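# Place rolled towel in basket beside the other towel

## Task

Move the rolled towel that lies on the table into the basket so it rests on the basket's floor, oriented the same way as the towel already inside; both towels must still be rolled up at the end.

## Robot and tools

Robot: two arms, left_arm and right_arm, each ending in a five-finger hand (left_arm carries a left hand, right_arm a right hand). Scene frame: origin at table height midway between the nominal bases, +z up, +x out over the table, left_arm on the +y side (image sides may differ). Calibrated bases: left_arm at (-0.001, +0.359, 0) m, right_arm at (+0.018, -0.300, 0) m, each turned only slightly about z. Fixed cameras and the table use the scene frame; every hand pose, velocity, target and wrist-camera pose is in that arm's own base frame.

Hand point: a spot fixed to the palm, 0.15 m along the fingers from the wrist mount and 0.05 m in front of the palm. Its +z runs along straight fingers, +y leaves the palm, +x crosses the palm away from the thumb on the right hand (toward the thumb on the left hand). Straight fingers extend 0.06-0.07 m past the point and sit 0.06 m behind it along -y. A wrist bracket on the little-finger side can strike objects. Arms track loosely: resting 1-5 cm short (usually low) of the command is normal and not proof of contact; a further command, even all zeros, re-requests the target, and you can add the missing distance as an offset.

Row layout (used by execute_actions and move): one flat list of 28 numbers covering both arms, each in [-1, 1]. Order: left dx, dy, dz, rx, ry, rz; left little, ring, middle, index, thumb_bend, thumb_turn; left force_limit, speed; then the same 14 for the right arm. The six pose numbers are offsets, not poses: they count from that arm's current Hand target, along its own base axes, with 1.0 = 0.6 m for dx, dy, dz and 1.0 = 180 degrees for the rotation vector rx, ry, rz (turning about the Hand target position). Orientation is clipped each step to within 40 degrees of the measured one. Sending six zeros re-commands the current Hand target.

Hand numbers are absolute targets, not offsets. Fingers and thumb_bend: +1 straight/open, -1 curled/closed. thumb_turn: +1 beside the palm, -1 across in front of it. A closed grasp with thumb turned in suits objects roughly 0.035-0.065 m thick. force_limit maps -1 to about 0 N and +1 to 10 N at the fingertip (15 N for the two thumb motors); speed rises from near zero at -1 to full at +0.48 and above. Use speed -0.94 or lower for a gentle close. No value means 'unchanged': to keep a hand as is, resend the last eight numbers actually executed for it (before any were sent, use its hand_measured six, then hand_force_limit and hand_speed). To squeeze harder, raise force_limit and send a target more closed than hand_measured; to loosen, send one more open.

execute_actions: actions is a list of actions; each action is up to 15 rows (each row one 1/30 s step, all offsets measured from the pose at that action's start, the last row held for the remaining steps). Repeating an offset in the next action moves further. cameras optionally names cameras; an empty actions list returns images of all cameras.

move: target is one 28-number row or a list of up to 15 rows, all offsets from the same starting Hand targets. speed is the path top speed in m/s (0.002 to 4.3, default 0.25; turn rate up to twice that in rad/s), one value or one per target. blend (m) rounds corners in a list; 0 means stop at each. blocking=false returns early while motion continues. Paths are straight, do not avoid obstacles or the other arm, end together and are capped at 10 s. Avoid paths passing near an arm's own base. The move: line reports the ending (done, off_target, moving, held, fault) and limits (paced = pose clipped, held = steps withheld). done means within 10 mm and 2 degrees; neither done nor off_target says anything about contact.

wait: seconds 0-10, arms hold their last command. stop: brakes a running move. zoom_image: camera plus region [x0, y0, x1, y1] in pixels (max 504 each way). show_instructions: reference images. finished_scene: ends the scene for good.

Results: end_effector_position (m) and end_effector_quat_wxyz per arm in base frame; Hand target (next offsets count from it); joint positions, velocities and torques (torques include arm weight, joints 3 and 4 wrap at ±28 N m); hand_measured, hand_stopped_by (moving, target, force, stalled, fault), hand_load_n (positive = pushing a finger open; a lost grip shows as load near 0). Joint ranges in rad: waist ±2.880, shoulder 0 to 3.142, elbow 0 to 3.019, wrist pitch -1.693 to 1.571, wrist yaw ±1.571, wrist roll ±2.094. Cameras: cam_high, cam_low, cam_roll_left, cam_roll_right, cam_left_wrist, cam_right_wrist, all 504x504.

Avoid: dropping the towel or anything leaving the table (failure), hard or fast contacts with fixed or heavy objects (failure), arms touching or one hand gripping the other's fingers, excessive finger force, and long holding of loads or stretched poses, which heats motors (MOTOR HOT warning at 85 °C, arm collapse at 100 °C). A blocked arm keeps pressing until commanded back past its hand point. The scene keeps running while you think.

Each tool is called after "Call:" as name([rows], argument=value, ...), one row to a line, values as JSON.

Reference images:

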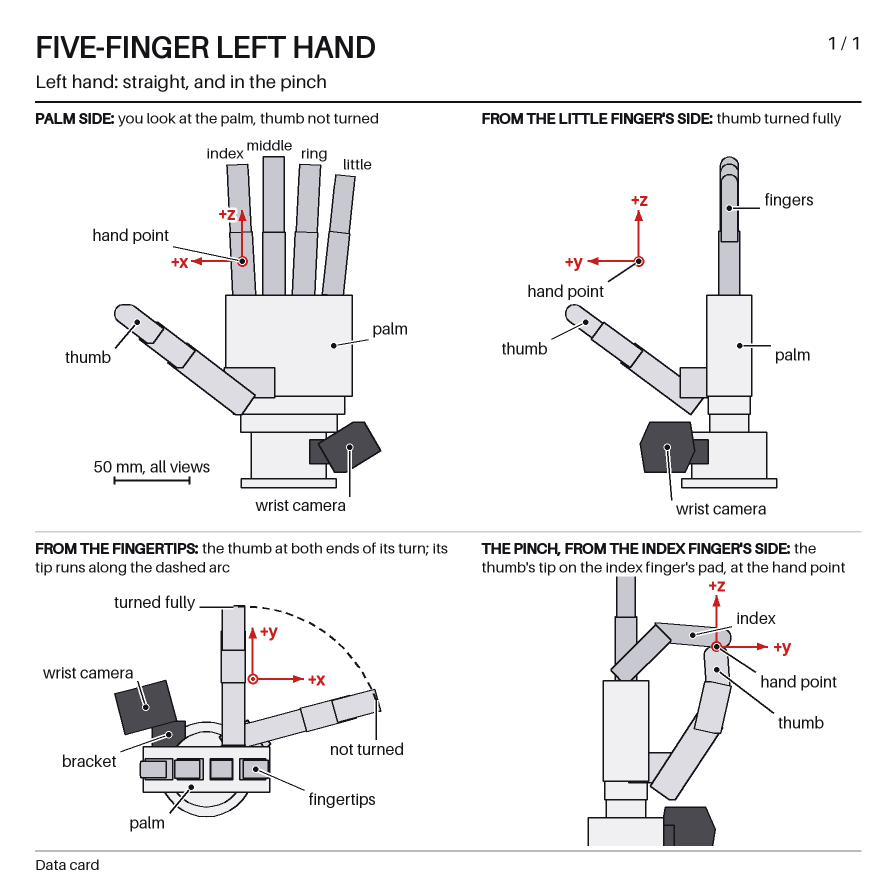

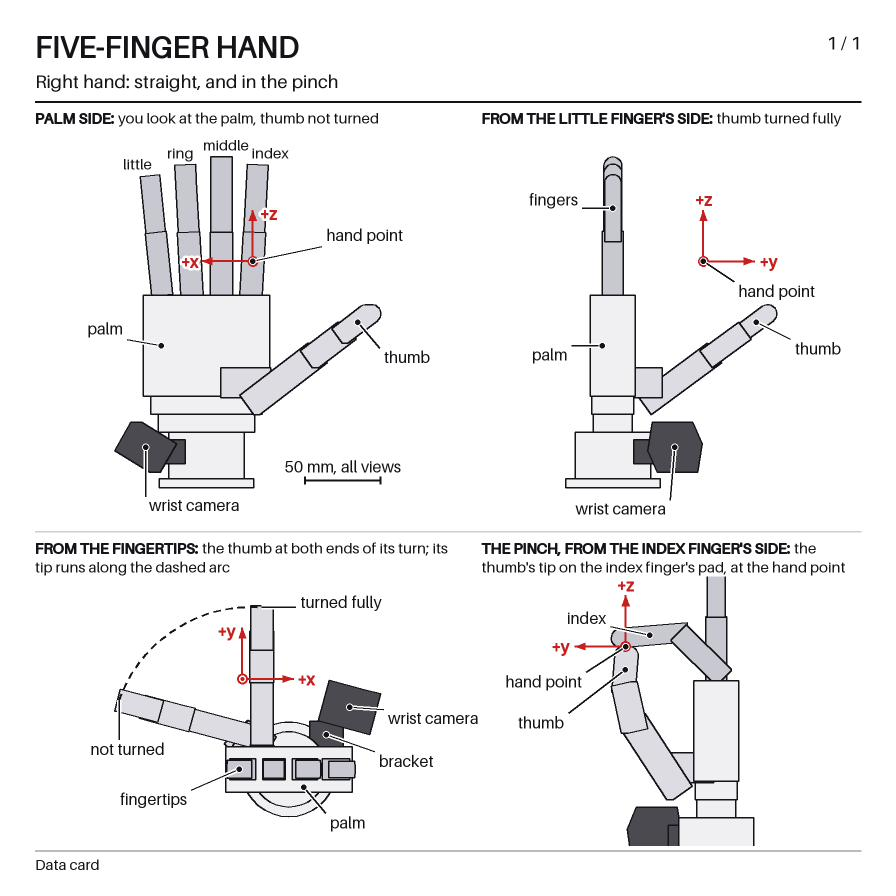

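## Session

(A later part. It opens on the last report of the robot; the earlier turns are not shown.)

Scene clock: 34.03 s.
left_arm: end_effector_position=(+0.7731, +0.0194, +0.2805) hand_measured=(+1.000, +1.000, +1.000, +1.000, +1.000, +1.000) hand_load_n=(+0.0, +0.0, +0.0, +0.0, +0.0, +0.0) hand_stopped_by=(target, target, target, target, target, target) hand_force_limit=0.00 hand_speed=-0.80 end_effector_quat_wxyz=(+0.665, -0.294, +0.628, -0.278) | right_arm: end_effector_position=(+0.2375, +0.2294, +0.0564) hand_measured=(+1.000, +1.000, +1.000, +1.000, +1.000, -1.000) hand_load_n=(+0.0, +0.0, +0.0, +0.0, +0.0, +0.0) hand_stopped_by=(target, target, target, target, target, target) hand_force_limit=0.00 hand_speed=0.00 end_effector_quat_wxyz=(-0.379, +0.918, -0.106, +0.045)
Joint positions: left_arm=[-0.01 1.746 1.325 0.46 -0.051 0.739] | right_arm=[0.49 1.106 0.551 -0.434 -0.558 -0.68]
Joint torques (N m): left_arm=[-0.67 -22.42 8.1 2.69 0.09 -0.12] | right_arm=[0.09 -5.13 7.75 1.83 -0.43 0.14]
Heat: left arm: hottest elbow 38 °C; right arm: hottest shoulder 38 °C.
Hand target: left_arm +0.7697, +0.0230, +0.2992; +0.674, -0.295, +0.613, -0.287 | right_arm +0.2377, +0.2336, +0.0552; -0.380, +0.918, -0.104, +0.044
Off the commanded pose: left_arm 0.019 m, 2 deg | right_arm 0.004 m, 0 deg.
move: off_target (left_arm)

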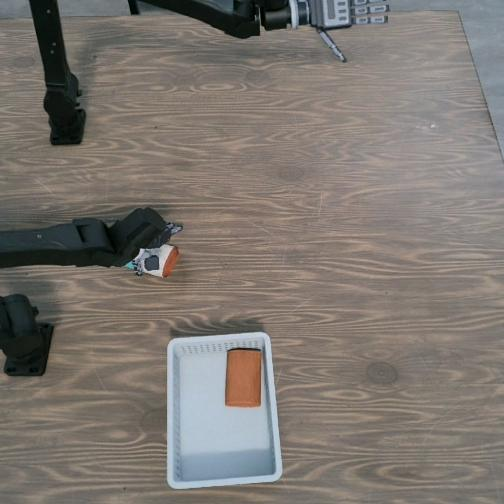

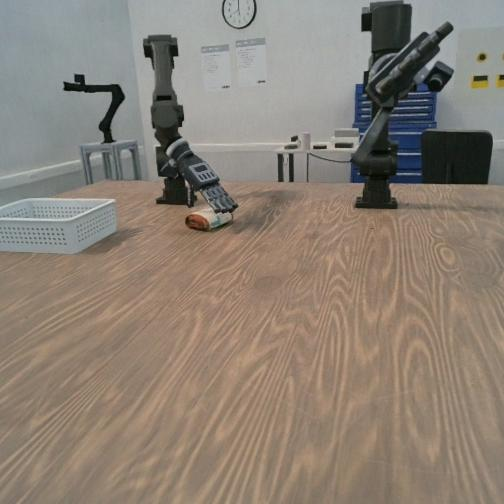

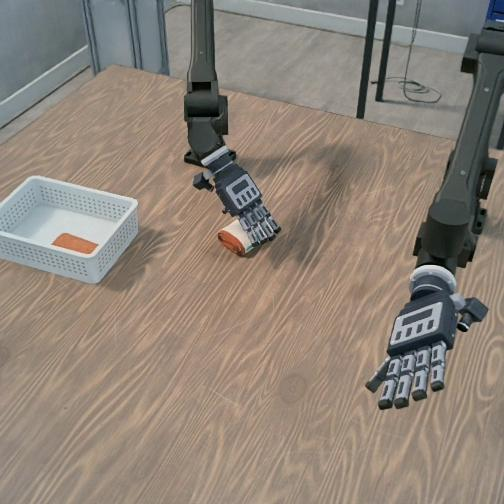

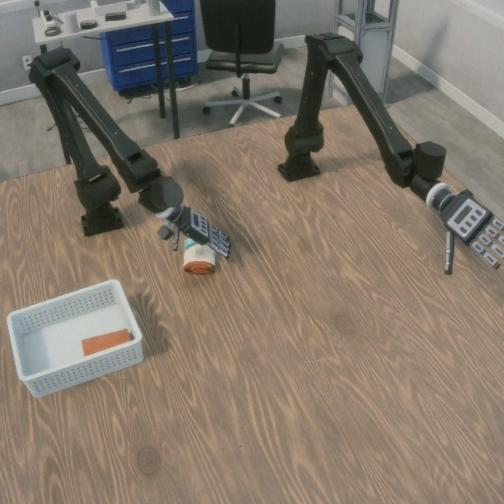

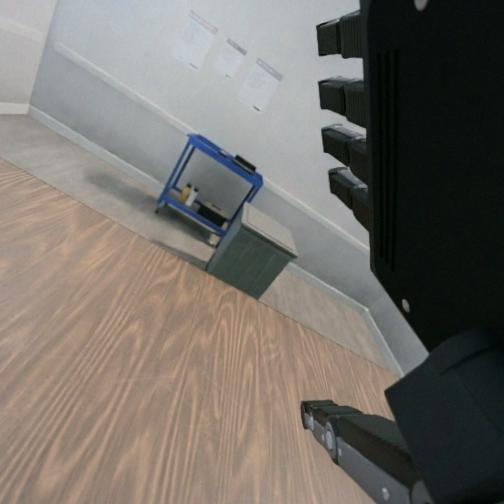

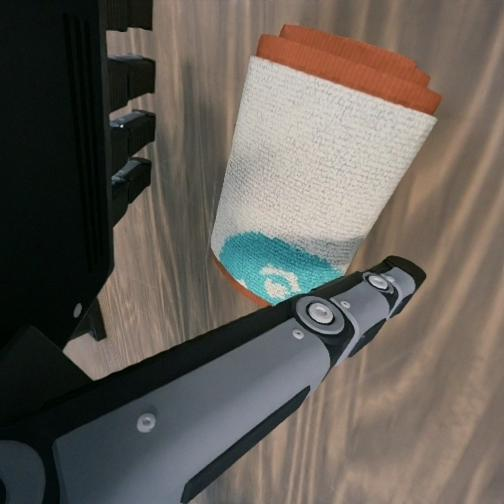

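Call:
move(target=[0, 0, 0, 0,0,0, 1,1,1,1,1,1,0,-0.8, 0,0,-0.028,0,0,-0.028,1,1,1,1,1,-1,0,0], speed=0.06, cameras=["all"])

Call:
zoom_image(camera="cam_high", region=[70, 180, 230, 300])

Call:
zoom_image(camera="cam_roll_left", region=[160, 90, 320, 270])

Call:
zoom_image(camera="cam_low", region=[160, 170, 260, 245])

Scene clock: 37.07 s.
left_arm: end_effector_position=(+0.7731, +0.0194, +0.2805) hand_measured=(+1.000, +1.000, +1.000, +1.000, +1.000, +1.000) hand_load_n=(+0.0, +0.0, +0.0, +0.0, +0.0, +0.0) hand_stopped_by=(target, target, target, target, target, target) hand_force_limit=0.00 hand_speed=-0.80 end_effector_quat_wxyz=(+0.665, -0.294, +0.628, -0.278) | right_arm: end_effector_position=(+0.2383, +0.2294, +0.0401) hand_measured=(+1.000, +1.000, +1.000, +1.000, +1.000, -1.000) hand_load_n=(+0.0, +0.0, +0.0, +0.0, +0.0, +0.0) hand_stopped_by=(target, target, target, target, target, target) hand_force_limit=0.00 hand_speed=0.00 end_effector_quat_wxyz=(-0.377, +0.913, -0.146, +0.062)
Joint positions: left_arm=[-0.01 1.746 1.325 0.46 -0.051 0.739] | right_arm=[0.503 1.112 0.498 -0.325 -0.499 -0.584]
Joint torques (N m): left_arm=[-0.73 -22.07 8.13 2.43 0.03 -0.11] | right_arm=[0.15 -4.89 7.45 2.09 -0.37 0.2]
Heat: left arm: hottest elbow 38 °C; right arm: hottest shoulder 38 °C.
Hand target: left_arm +0.7697, +0.0230, +0.2992; +0.674, -0.295, +0.613, -0.287 | right_arm +0.2376, +0.2335, +0.0384; -0.378, +0.912, -0.145, +0.061
Off the commanded pose: left_arm 0.019 m, 2 deg | right_arm 0.005 m, 0 deg.
move: off_target (left_arm)

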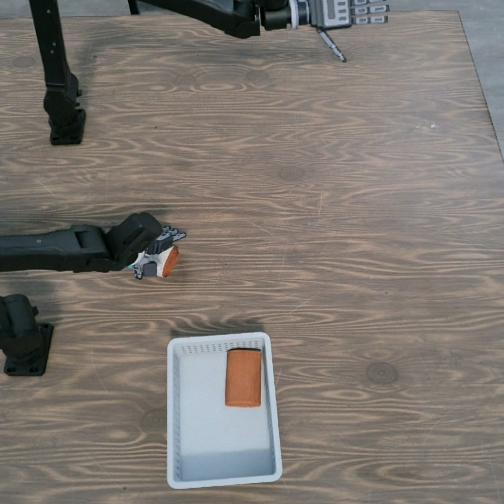

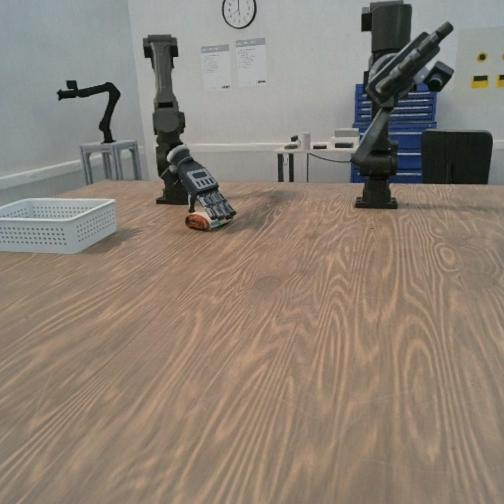

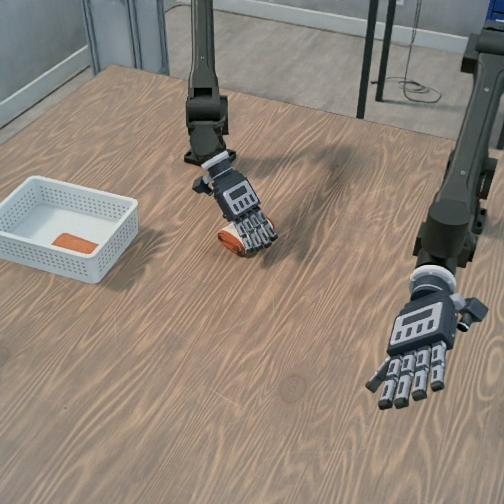

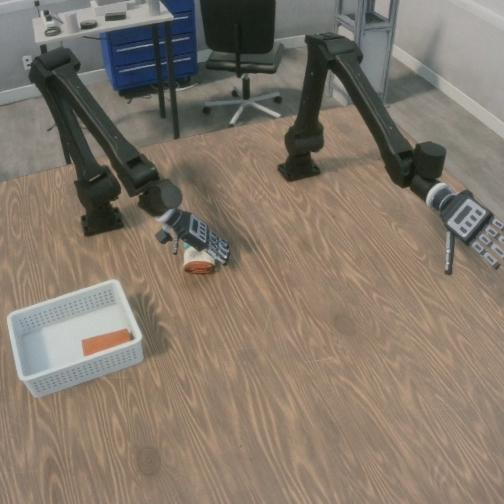

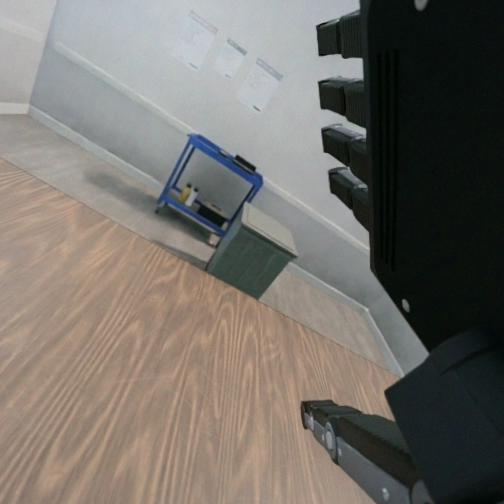

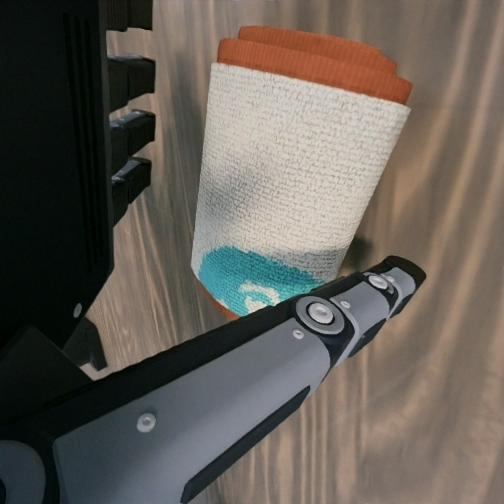

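Scaled by 3.150 from the camera's 504x504 image, which has a finer 720x720 frame.

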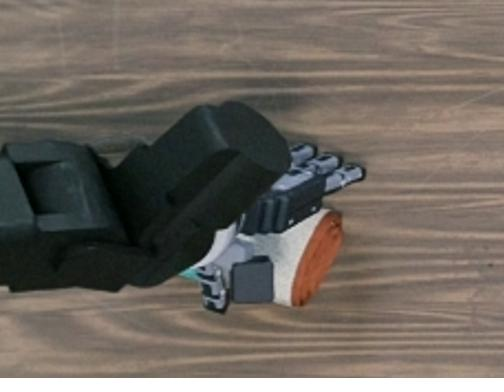

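Scaled by 2.800 from the camera's 504x504 image, which has a finer 720x720 frame.

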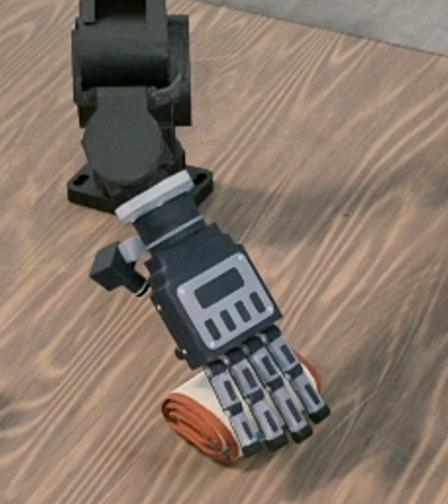

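Scaled by 5.040 from the camera's 504x504 image, which has a finer 720x720 frame.

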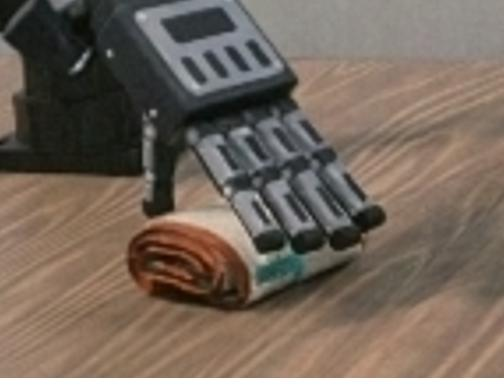

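Call:
move(target=[0, 0, 0, 0,0,0, 1,1,1,1,1,1,0,-0.8, 0,0,-0.011,0,0,0,1,1,1,1,1,-1,-0.4,-0.88], speed=0.06)

Call:
move(target=[0, 0, 0, 0,0,0, 1,1,1,1,1,1,0,-0.8, 0,0,0,0,0,0,-0.5,-0.5,-0.5,-0.5,-0.5,-1,-0.4,-0.88], speed=0.06, cameras=["all"])

Call:
zoom_image(camera="cam_low", region=[160, 170, 260, 245])

Call:
zoom_image(camera="cam_roll_left", region=[160, 90, 320, 270])

Scene clock: 39.60 s.
left_arm: end_effector_position=(+0.7731, +0.0194, +0.2805) hand_measured=(+1.000, +1.000, +1.000, +1.000, +1.000, +1.000) hand_load_n=(+0.0, +0.0, -0.5, +0.0, +0.0, +0.0) hand_stopped_by=(target, target, target, target, target, target) hand_force_limit=0.00 hand_speed=-0.80 end_effector_quat_wxyz=(+0.665, -0.294, +0.628, -0.278) | right_arm: end_effector_position=(+0.2383, +0.2294, +0.0335) hand_measured=(+1.000, +1.000, +1.000, +1.000, +1.000, -1.000) hand_load_n=(+0.0, +0.0, +0.0, -0.5, +0.0, +0.0) hand_stopped_by=(target, target, target, target, target, target) hand_force_limit=-0.40 hand_speed=-0.88 end_effector_quat_wxyz=(-0.377, +0.913, -0.146, +0.062)
Joint positions: left_arm=[-0.01 1.746 1.325 0.46 -0.051 0.739] | right_arm=[0.503 1.128 0.487 -0.298 -0.499 -0.583]
Joint torques (N m): left_arm=[-0.56 -22.65 8.02 2.52 0.06 -0.16] | right_arm=[0.15 -5.01 7.35 2.03 -0.38 0.14]
Heat: left arm: hottest elbow 38 °C; right arm: hottest shoulder 38 °C.
Hand target: left_arm +0.7697, +0.0230, +0.2992; +0.674, -0.295, +0.613, -0.287 | right_arm +0.2376, +0.2336, +0.0318; -0.378, +0.912, -0.145, +0.061
Off the commanded pose: left_arm 0.019 m, 2 deg | right_arm 0.005 m, 0 deg.
move: off_target (left_arm)

Scene clock: 43.43 s.
left_arm: end_effector_position=(+0.7731, +0.0194, +0.2805) hand_measured=(+1.000, +1.000, +1.000, +1.000, +1.000, +1.000) hand_load_n=(+0.0, +0.0, +0.0, +0.0, +0.0, +0.0) hand_stopped_by=(target, target, target, target, target, target) hand_force_limit=0.00 hand_speed=-0.80 end_effector_quat_wxyz=(+0.665, -0.294, +0.628, -0.278) | right_arm: end_effector_position=(+0.2403, +0.2312, +0.0346) hand_measured=(-0.192, +0.020, +0.066, +0.044, +0.544, -1.000) hand_load_n=(+3.0, +0.0, +0.5, +2.0, +8.5, +3.5) hand_stopped_by=(force, force, force, force, force, target) hand_force_limit=-0.40 hand_speed=-0.88 end_effector_quat_wxyz=(-0.380, +0.911, -0.144, +0.066)
Joint positions: left_arm=[-0.01 1.746 1.325 0.46 -0.051 0.739] | right_arm=[0.505 1.128 0.487 -0.286 -0.499 -0.582]
Joint torques (N m): left_arm=[-0.73 -22.48 7.95 2.62 0.02 -0.12] | right_arm=[-0.03 -4.95 7.36 1.63 -0.37 0.13]
Heat: left arm: hottest elbow 38 °C; right arm: hottest shoulder 38 °C.
Hand target: left_arm +0.7697, +0.0230, +0.2992; +0.674, -0.295, +0.613, -0.287 | right_arm +0.2376, +0.2336, +0.0318; -0.378, +0.912, -0.145, +0.061
Off the commanded pose: left_arm 0.019 m, 2 deg | right_arm 0.005 m, 1 deg.
move: off_target (left_arm)

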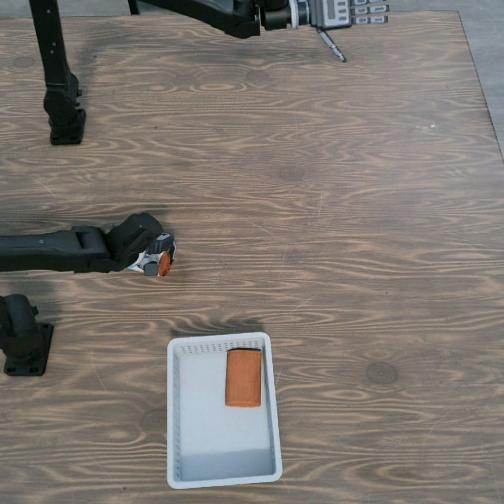

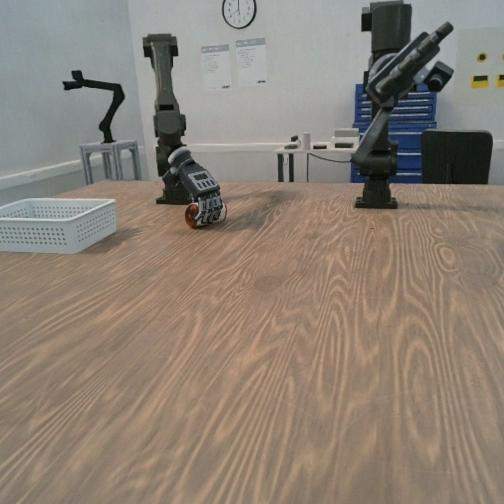

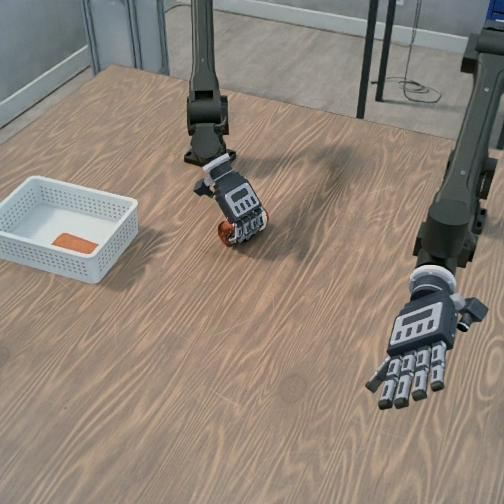

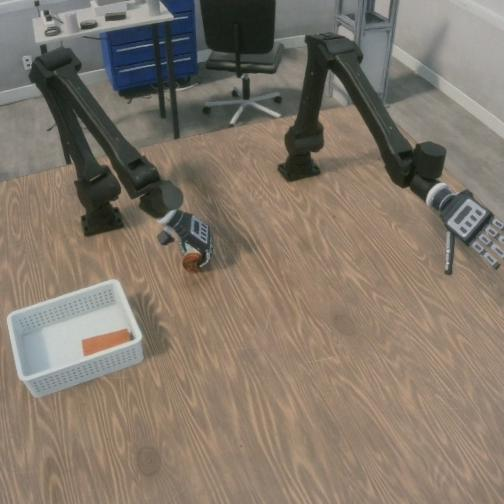

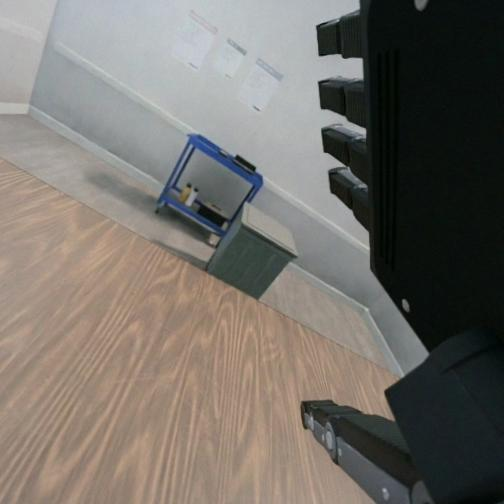

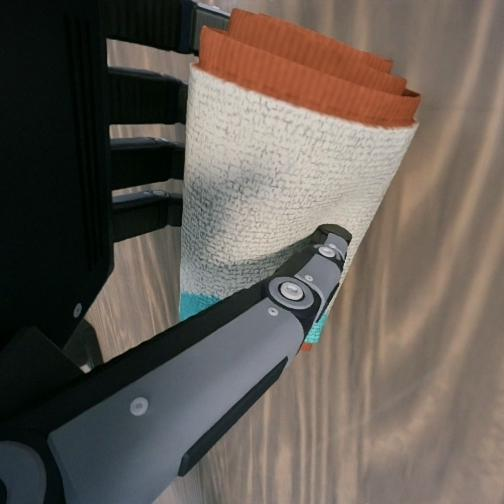

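Scaled by 5.040 from the camera's 504x504 image, which has a finer 720x720 frame.

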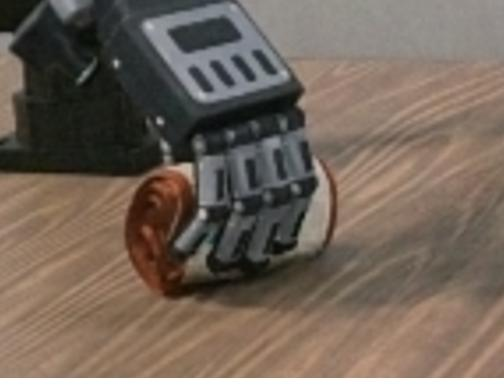

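Scaled by 2.800 from the camera's 504x504 image, which has a finer 720x720 frame.

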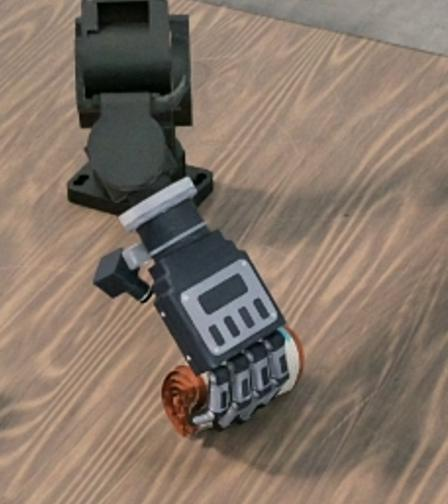

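Call:
move(target=[0, 0, 0, 0,0,0, 1,1,1,1,1,1,0,-0.8, 0,0,0.1,0,0,0,-0.5,-0.5,-0.5,-0.5,-0.5,-1,-0.4,-0.88], speed=0.06, cameras=["all"])

Call:
zoom_image(camera="cam_low", region=[160, 150, 260, 225])

Call:
zoom_image(camera="cam_roll_left", region=[160, 90, 320, 270])

Call:
zoom_image(camera="cam_roll_right", region=[140, 180, 240, 290])

Scene clock: 45.53 s.
left_arm: end_effector_position=(+0.7731, +0.0194, +0.2805) hand_measured=(+1.000, +1.000, +1.000, +1.000, +1.000, +1.000) hand_load_n=(+0.0, +0.0, +0.0, +0.0, +0.0, +0.0) hand_stopped_by=(target, target, target, target, target, target) hand_force_limit=0.00 hand_speed=-0.80 end_effector_quat_wxyz=(+0.665, -0.294, +0.628, -0.278) | right_arm: end_effector_position=(+0.2232, +0.2218, +0.0688) hand_measured=(-0.192, +0.020, +0.066, +0.044, +0.544, -1.000) hand_load_n=(+2.0, +0.0, +0.5, +1.0, +3.5, +2.0) hand_stopped_by=(force, force, force, force, force, target) hand_force_limit=-0.40 hand_speed=-0.88 end_effector_quat_wxyz=(-0.364, +0.918, -0.153, +0.045)
Joint positions: left_arm=[-0.01 1.746 1.325 0.46 -0.051 0.739] | right_arm=[0.505 1.023 0.542 -0.503 -0.499 -0.582]
Joint torques (N m): left_arm=[-0.62 -22.77 8.2 2.66 0.03 -0.07] | right_arm=[-0.03 -5.83 11.67 1.16 -0.41 0.13]
Heat: left arm: hottest elbow 38 °C; right arm: hottest elbow 38 °C.
Hand target: left_arm +0.7697, +0.0230, +0.2992; +0.674, -0.295, +0.613, -0.287 | right_arm +0.2376, +0.2336, +0.0918; -0.378, +0.912, -0.145, +0.061
Off the commanded pose: left_arm 0.019 m, 2 deg | right_arm 0.030 m, 3 deg.
move: off_target (left_arm, right_arm)

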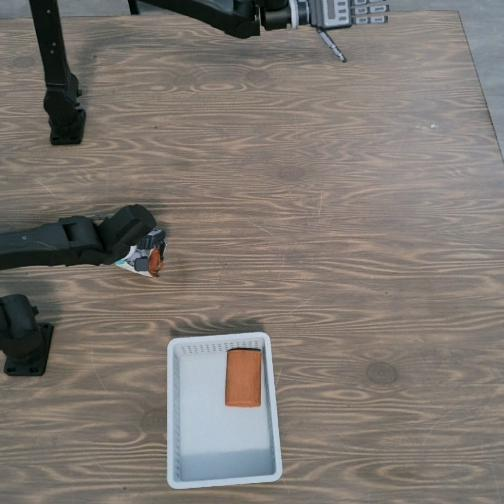

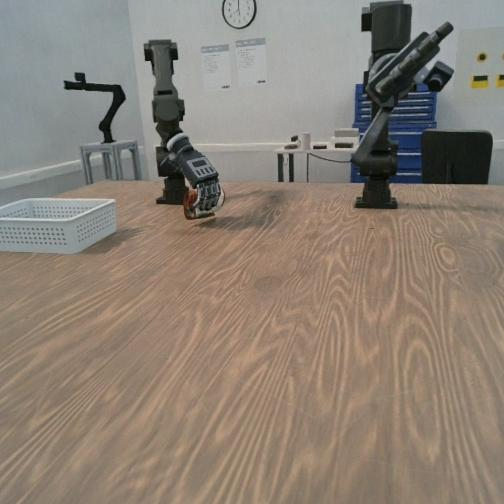

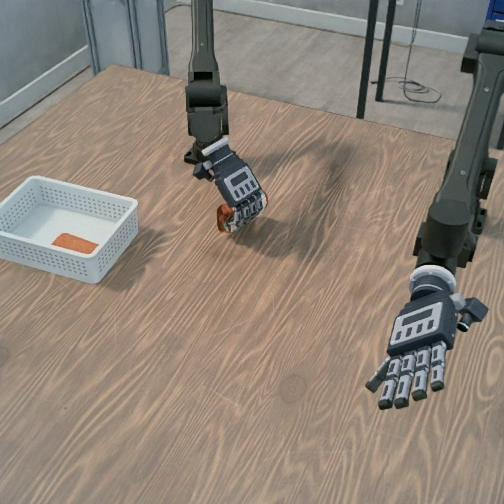

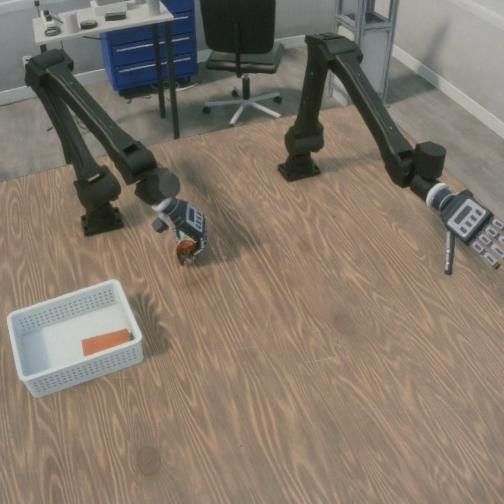

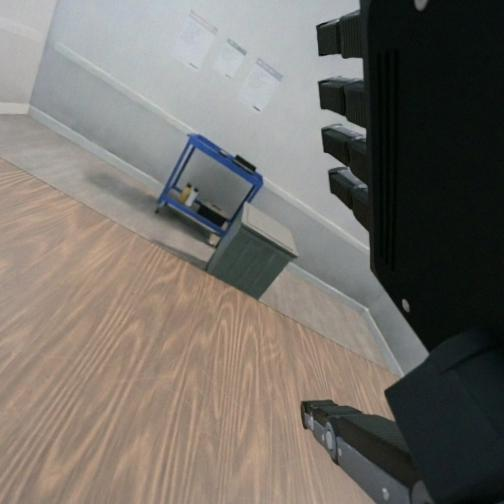

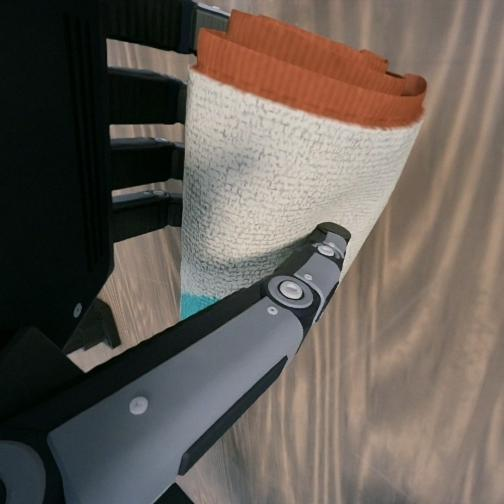

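Scaled by 5.040 from the camera's 504x504 image, which has a finer 720x720 frame.

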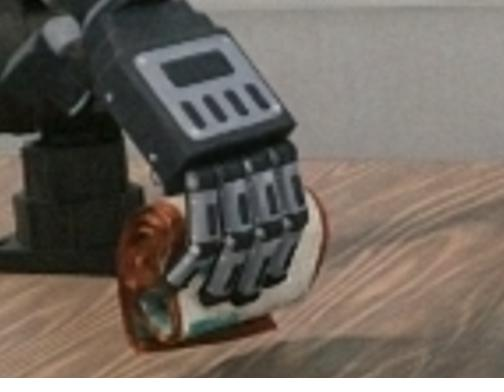

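Scaled by 2.800 from the camera's 504x504 image, which has a finer 720x720 frame.

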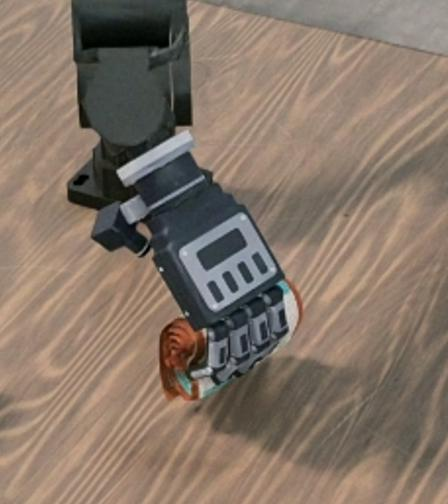

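Scaled by 4.582 from the camera's 504x504 image, which has a finer 720x720 frame.

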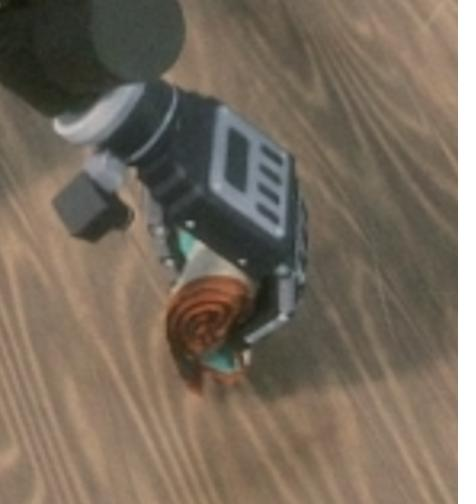

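Call:
zoom_image(camera="cam_roll_right", region=[165, 220, 215, 270])

Call:
zoom_image(camera="cam_low", region=[175, 180, 225, 230])

Call:
zoom_image(camera="cam_high", region=[110, 220, 180, 290])

Scaled by 10.080 from the camera's 504x504 image, which has a finer 720x720 frame.

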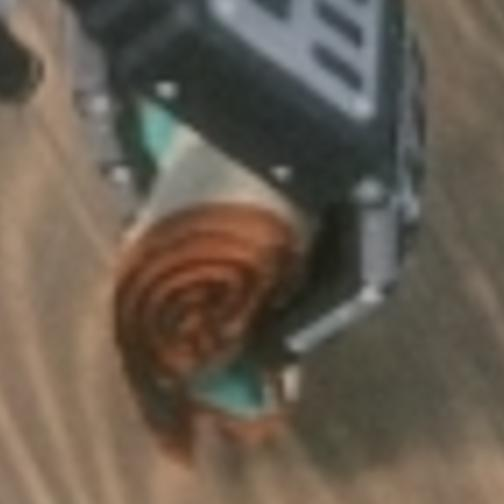

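Scaled by 10.080 from the camera's 504x504 image, which has a finer 720x720 frame.

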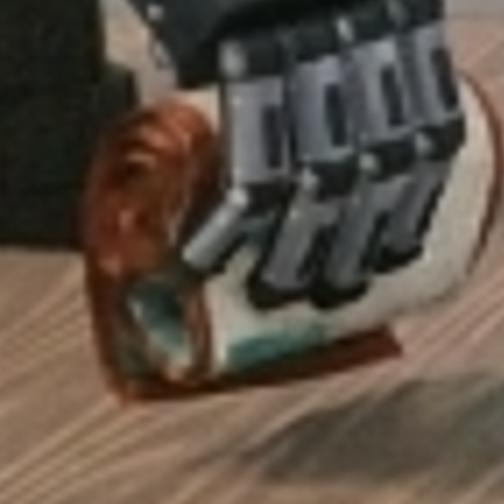

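Scaled by 7.200 from the camera's 504x504 image, which has a finer 720x720 frame.

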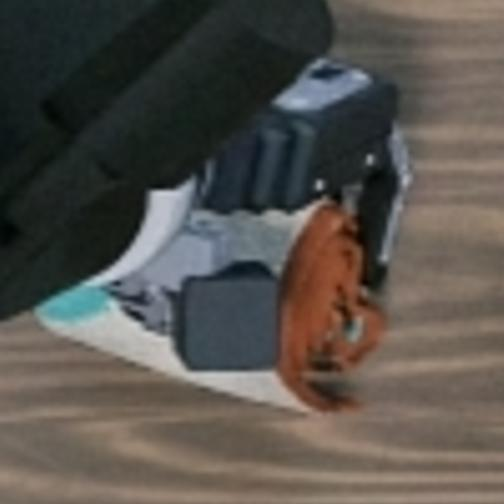

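Call:
move([
  [0, 0, 0, 0,0,0, 1,1,1,1,1,1,0,-0.8, 0,0,0.183,0,0,0,-0.5,-0.5,-0.5,-0.5,-0.5,-1,-0.4,-0.88],
  [0, 0, 0, 0,0,0, 1,1,1,1,1,1,0,-0.8, 0.204,-0.256,0.264,0,0,-0.2,-0.5,-0.5,-0.5,-0.5,-0.5,-1,-0.4,-0.88],
  [0, 0, 0, 0,0,0, 1,1,1,1,1,1,0,-0.8, 0.247,-0.628,0.264,0,0,-0.394,-0.5,-0.5,-0.5,-0.5,-0.5,-1,-0.4,-0.88],
], speed=0.16, blend=[0.04, 0.04, 0], cameras=["all"])

Scene clock: 54.93 s.
left_arm: end_effector_position=(+0.7731, +0.0194, +0.2805) hand_measured=(+1.000, +1.000, +1.000, +1.000, +1.000, +1.000) hand_load_n=(+0.0, +0.0, +0.0, +0.0, +0.0, +0.0) hand_stopped_by=(target, target, target, target, target, target) hand_force_limit=0.00 hand_speed=-0.80 end_effector_quat_wxyz=(+0.665, -0.294, +0.628, -0.278) | right_arm: end_effector_position=(+0.3690, -0.1302, +0.2250) hand_measured=(-0.192, +0.020, +0.066, +0.044, +0.544, -1.000) hand_load_n=(+2.0, +0.5, +0.0, +1.0, +4.0, +2.0) hand_stopped_by=(force, force, force, force, force, target) hand_force_limit=-0.40 hand_speed=-0.88 end_effector_quat_wxyz=(-0.266, +0.668, -0.652, +0.241)
Joint positions: left_arm=[-0.01 1.746 1.325 0.46 -0.051 0.739] | right_arm=[-0.533 1.087 1.01 -0.852 -0.385 -0.428]
Joint torques (N m): left_arm=[-0.62 -23.47 8.23 2.37 0.04 -0.14] | right_arm=[-1.61 -6.48 13.03 2.13 -0.35 0.18]
Heat: left arm: hottest elbow 39 °C; right arm: hottest elbow 40 °C.
Hand target: left_arm +0.7697, +0.0230, +0.2992; +0.674, -0.295, +0.613, -0.287 | right_arm +0.3858, -0.1432, +0.2501; -0.272, +0.659, -0.647, +0.269
Off the commanded pose: left_arm 0.019 m, 2 deg | right_arm 0.033 m, 3 deg.
move: off_target (left_arm, right_arm)

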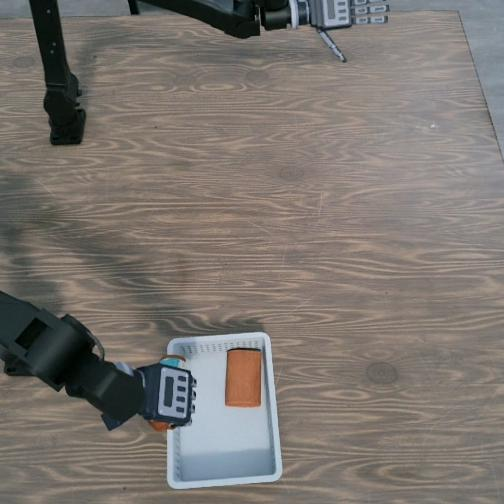

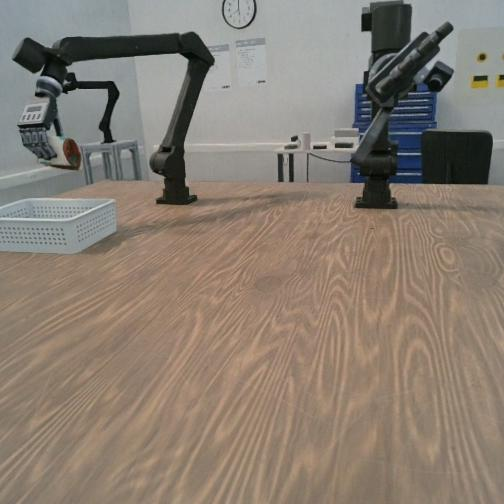

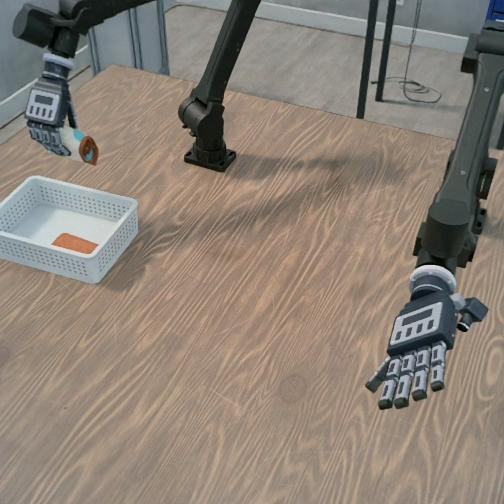

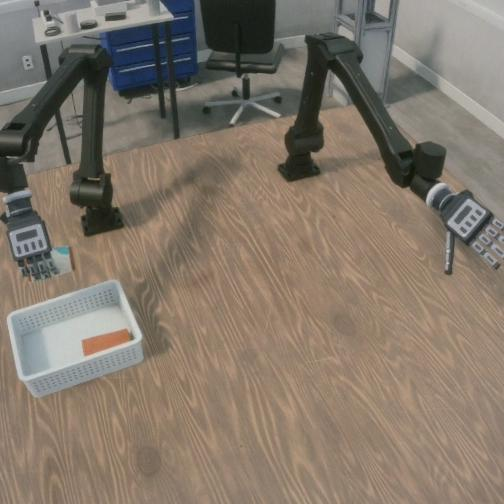

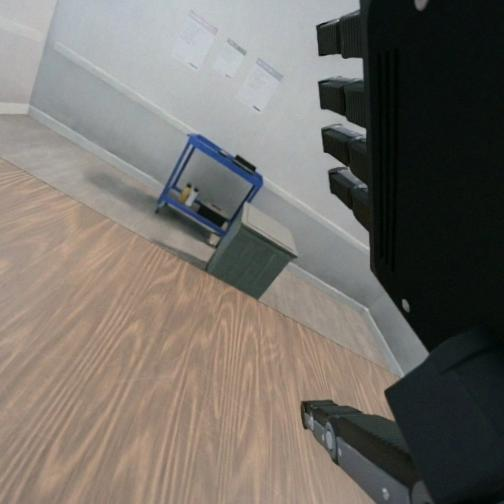

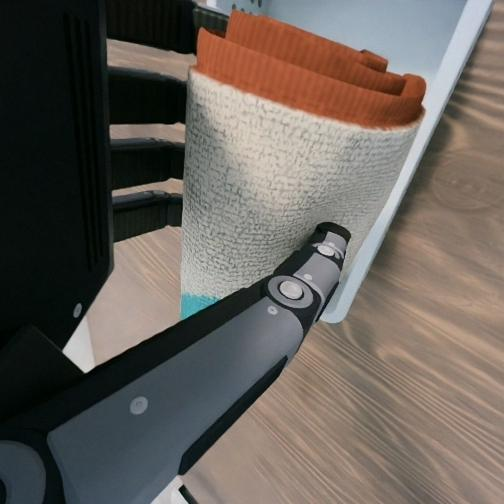

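Call:
zoom_image(camera="cam_high", region=[90, 320, 290, 500])

Call:
zoom_image(camera="cam_low", region=[0, 90, 120, 210])

Call:
zoom_image(camera="cam_roll_left", region=[0, 60, 140, 290])

Call:
zoom_image(camera="cam_roll_right", region=[0, 160, 160, 400])

Scaled by 2.520 from the camera's 504x504 image, which has a finer 720x720 frame.

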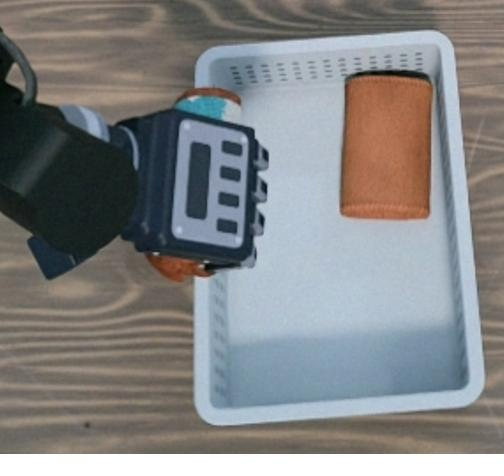

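Scaled by 4.200 from the camera's 504x504 image, which has a finer 720x720 frame.

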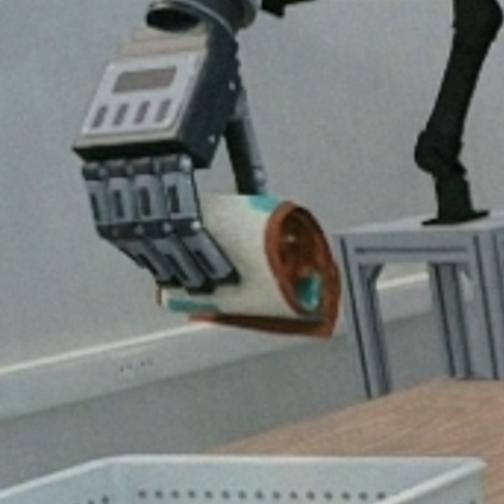

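Scaled by 2.191 from the camera's 504x504 image, which has a finer 720x720 frame.

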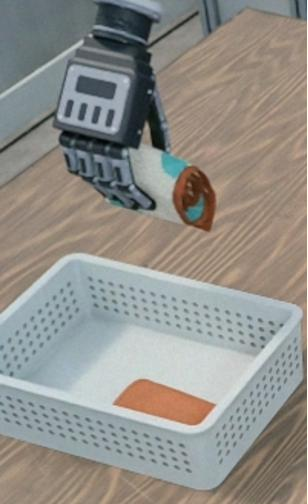

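Scaled by 2.100 from the camera's 504x504 image, which has a finer 720x720 frame.

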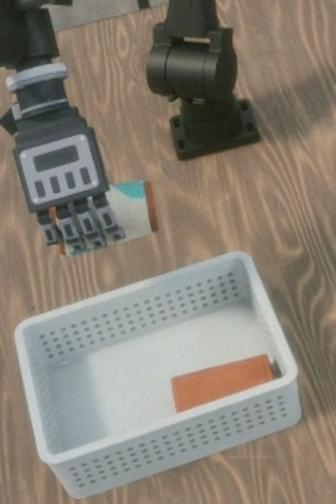

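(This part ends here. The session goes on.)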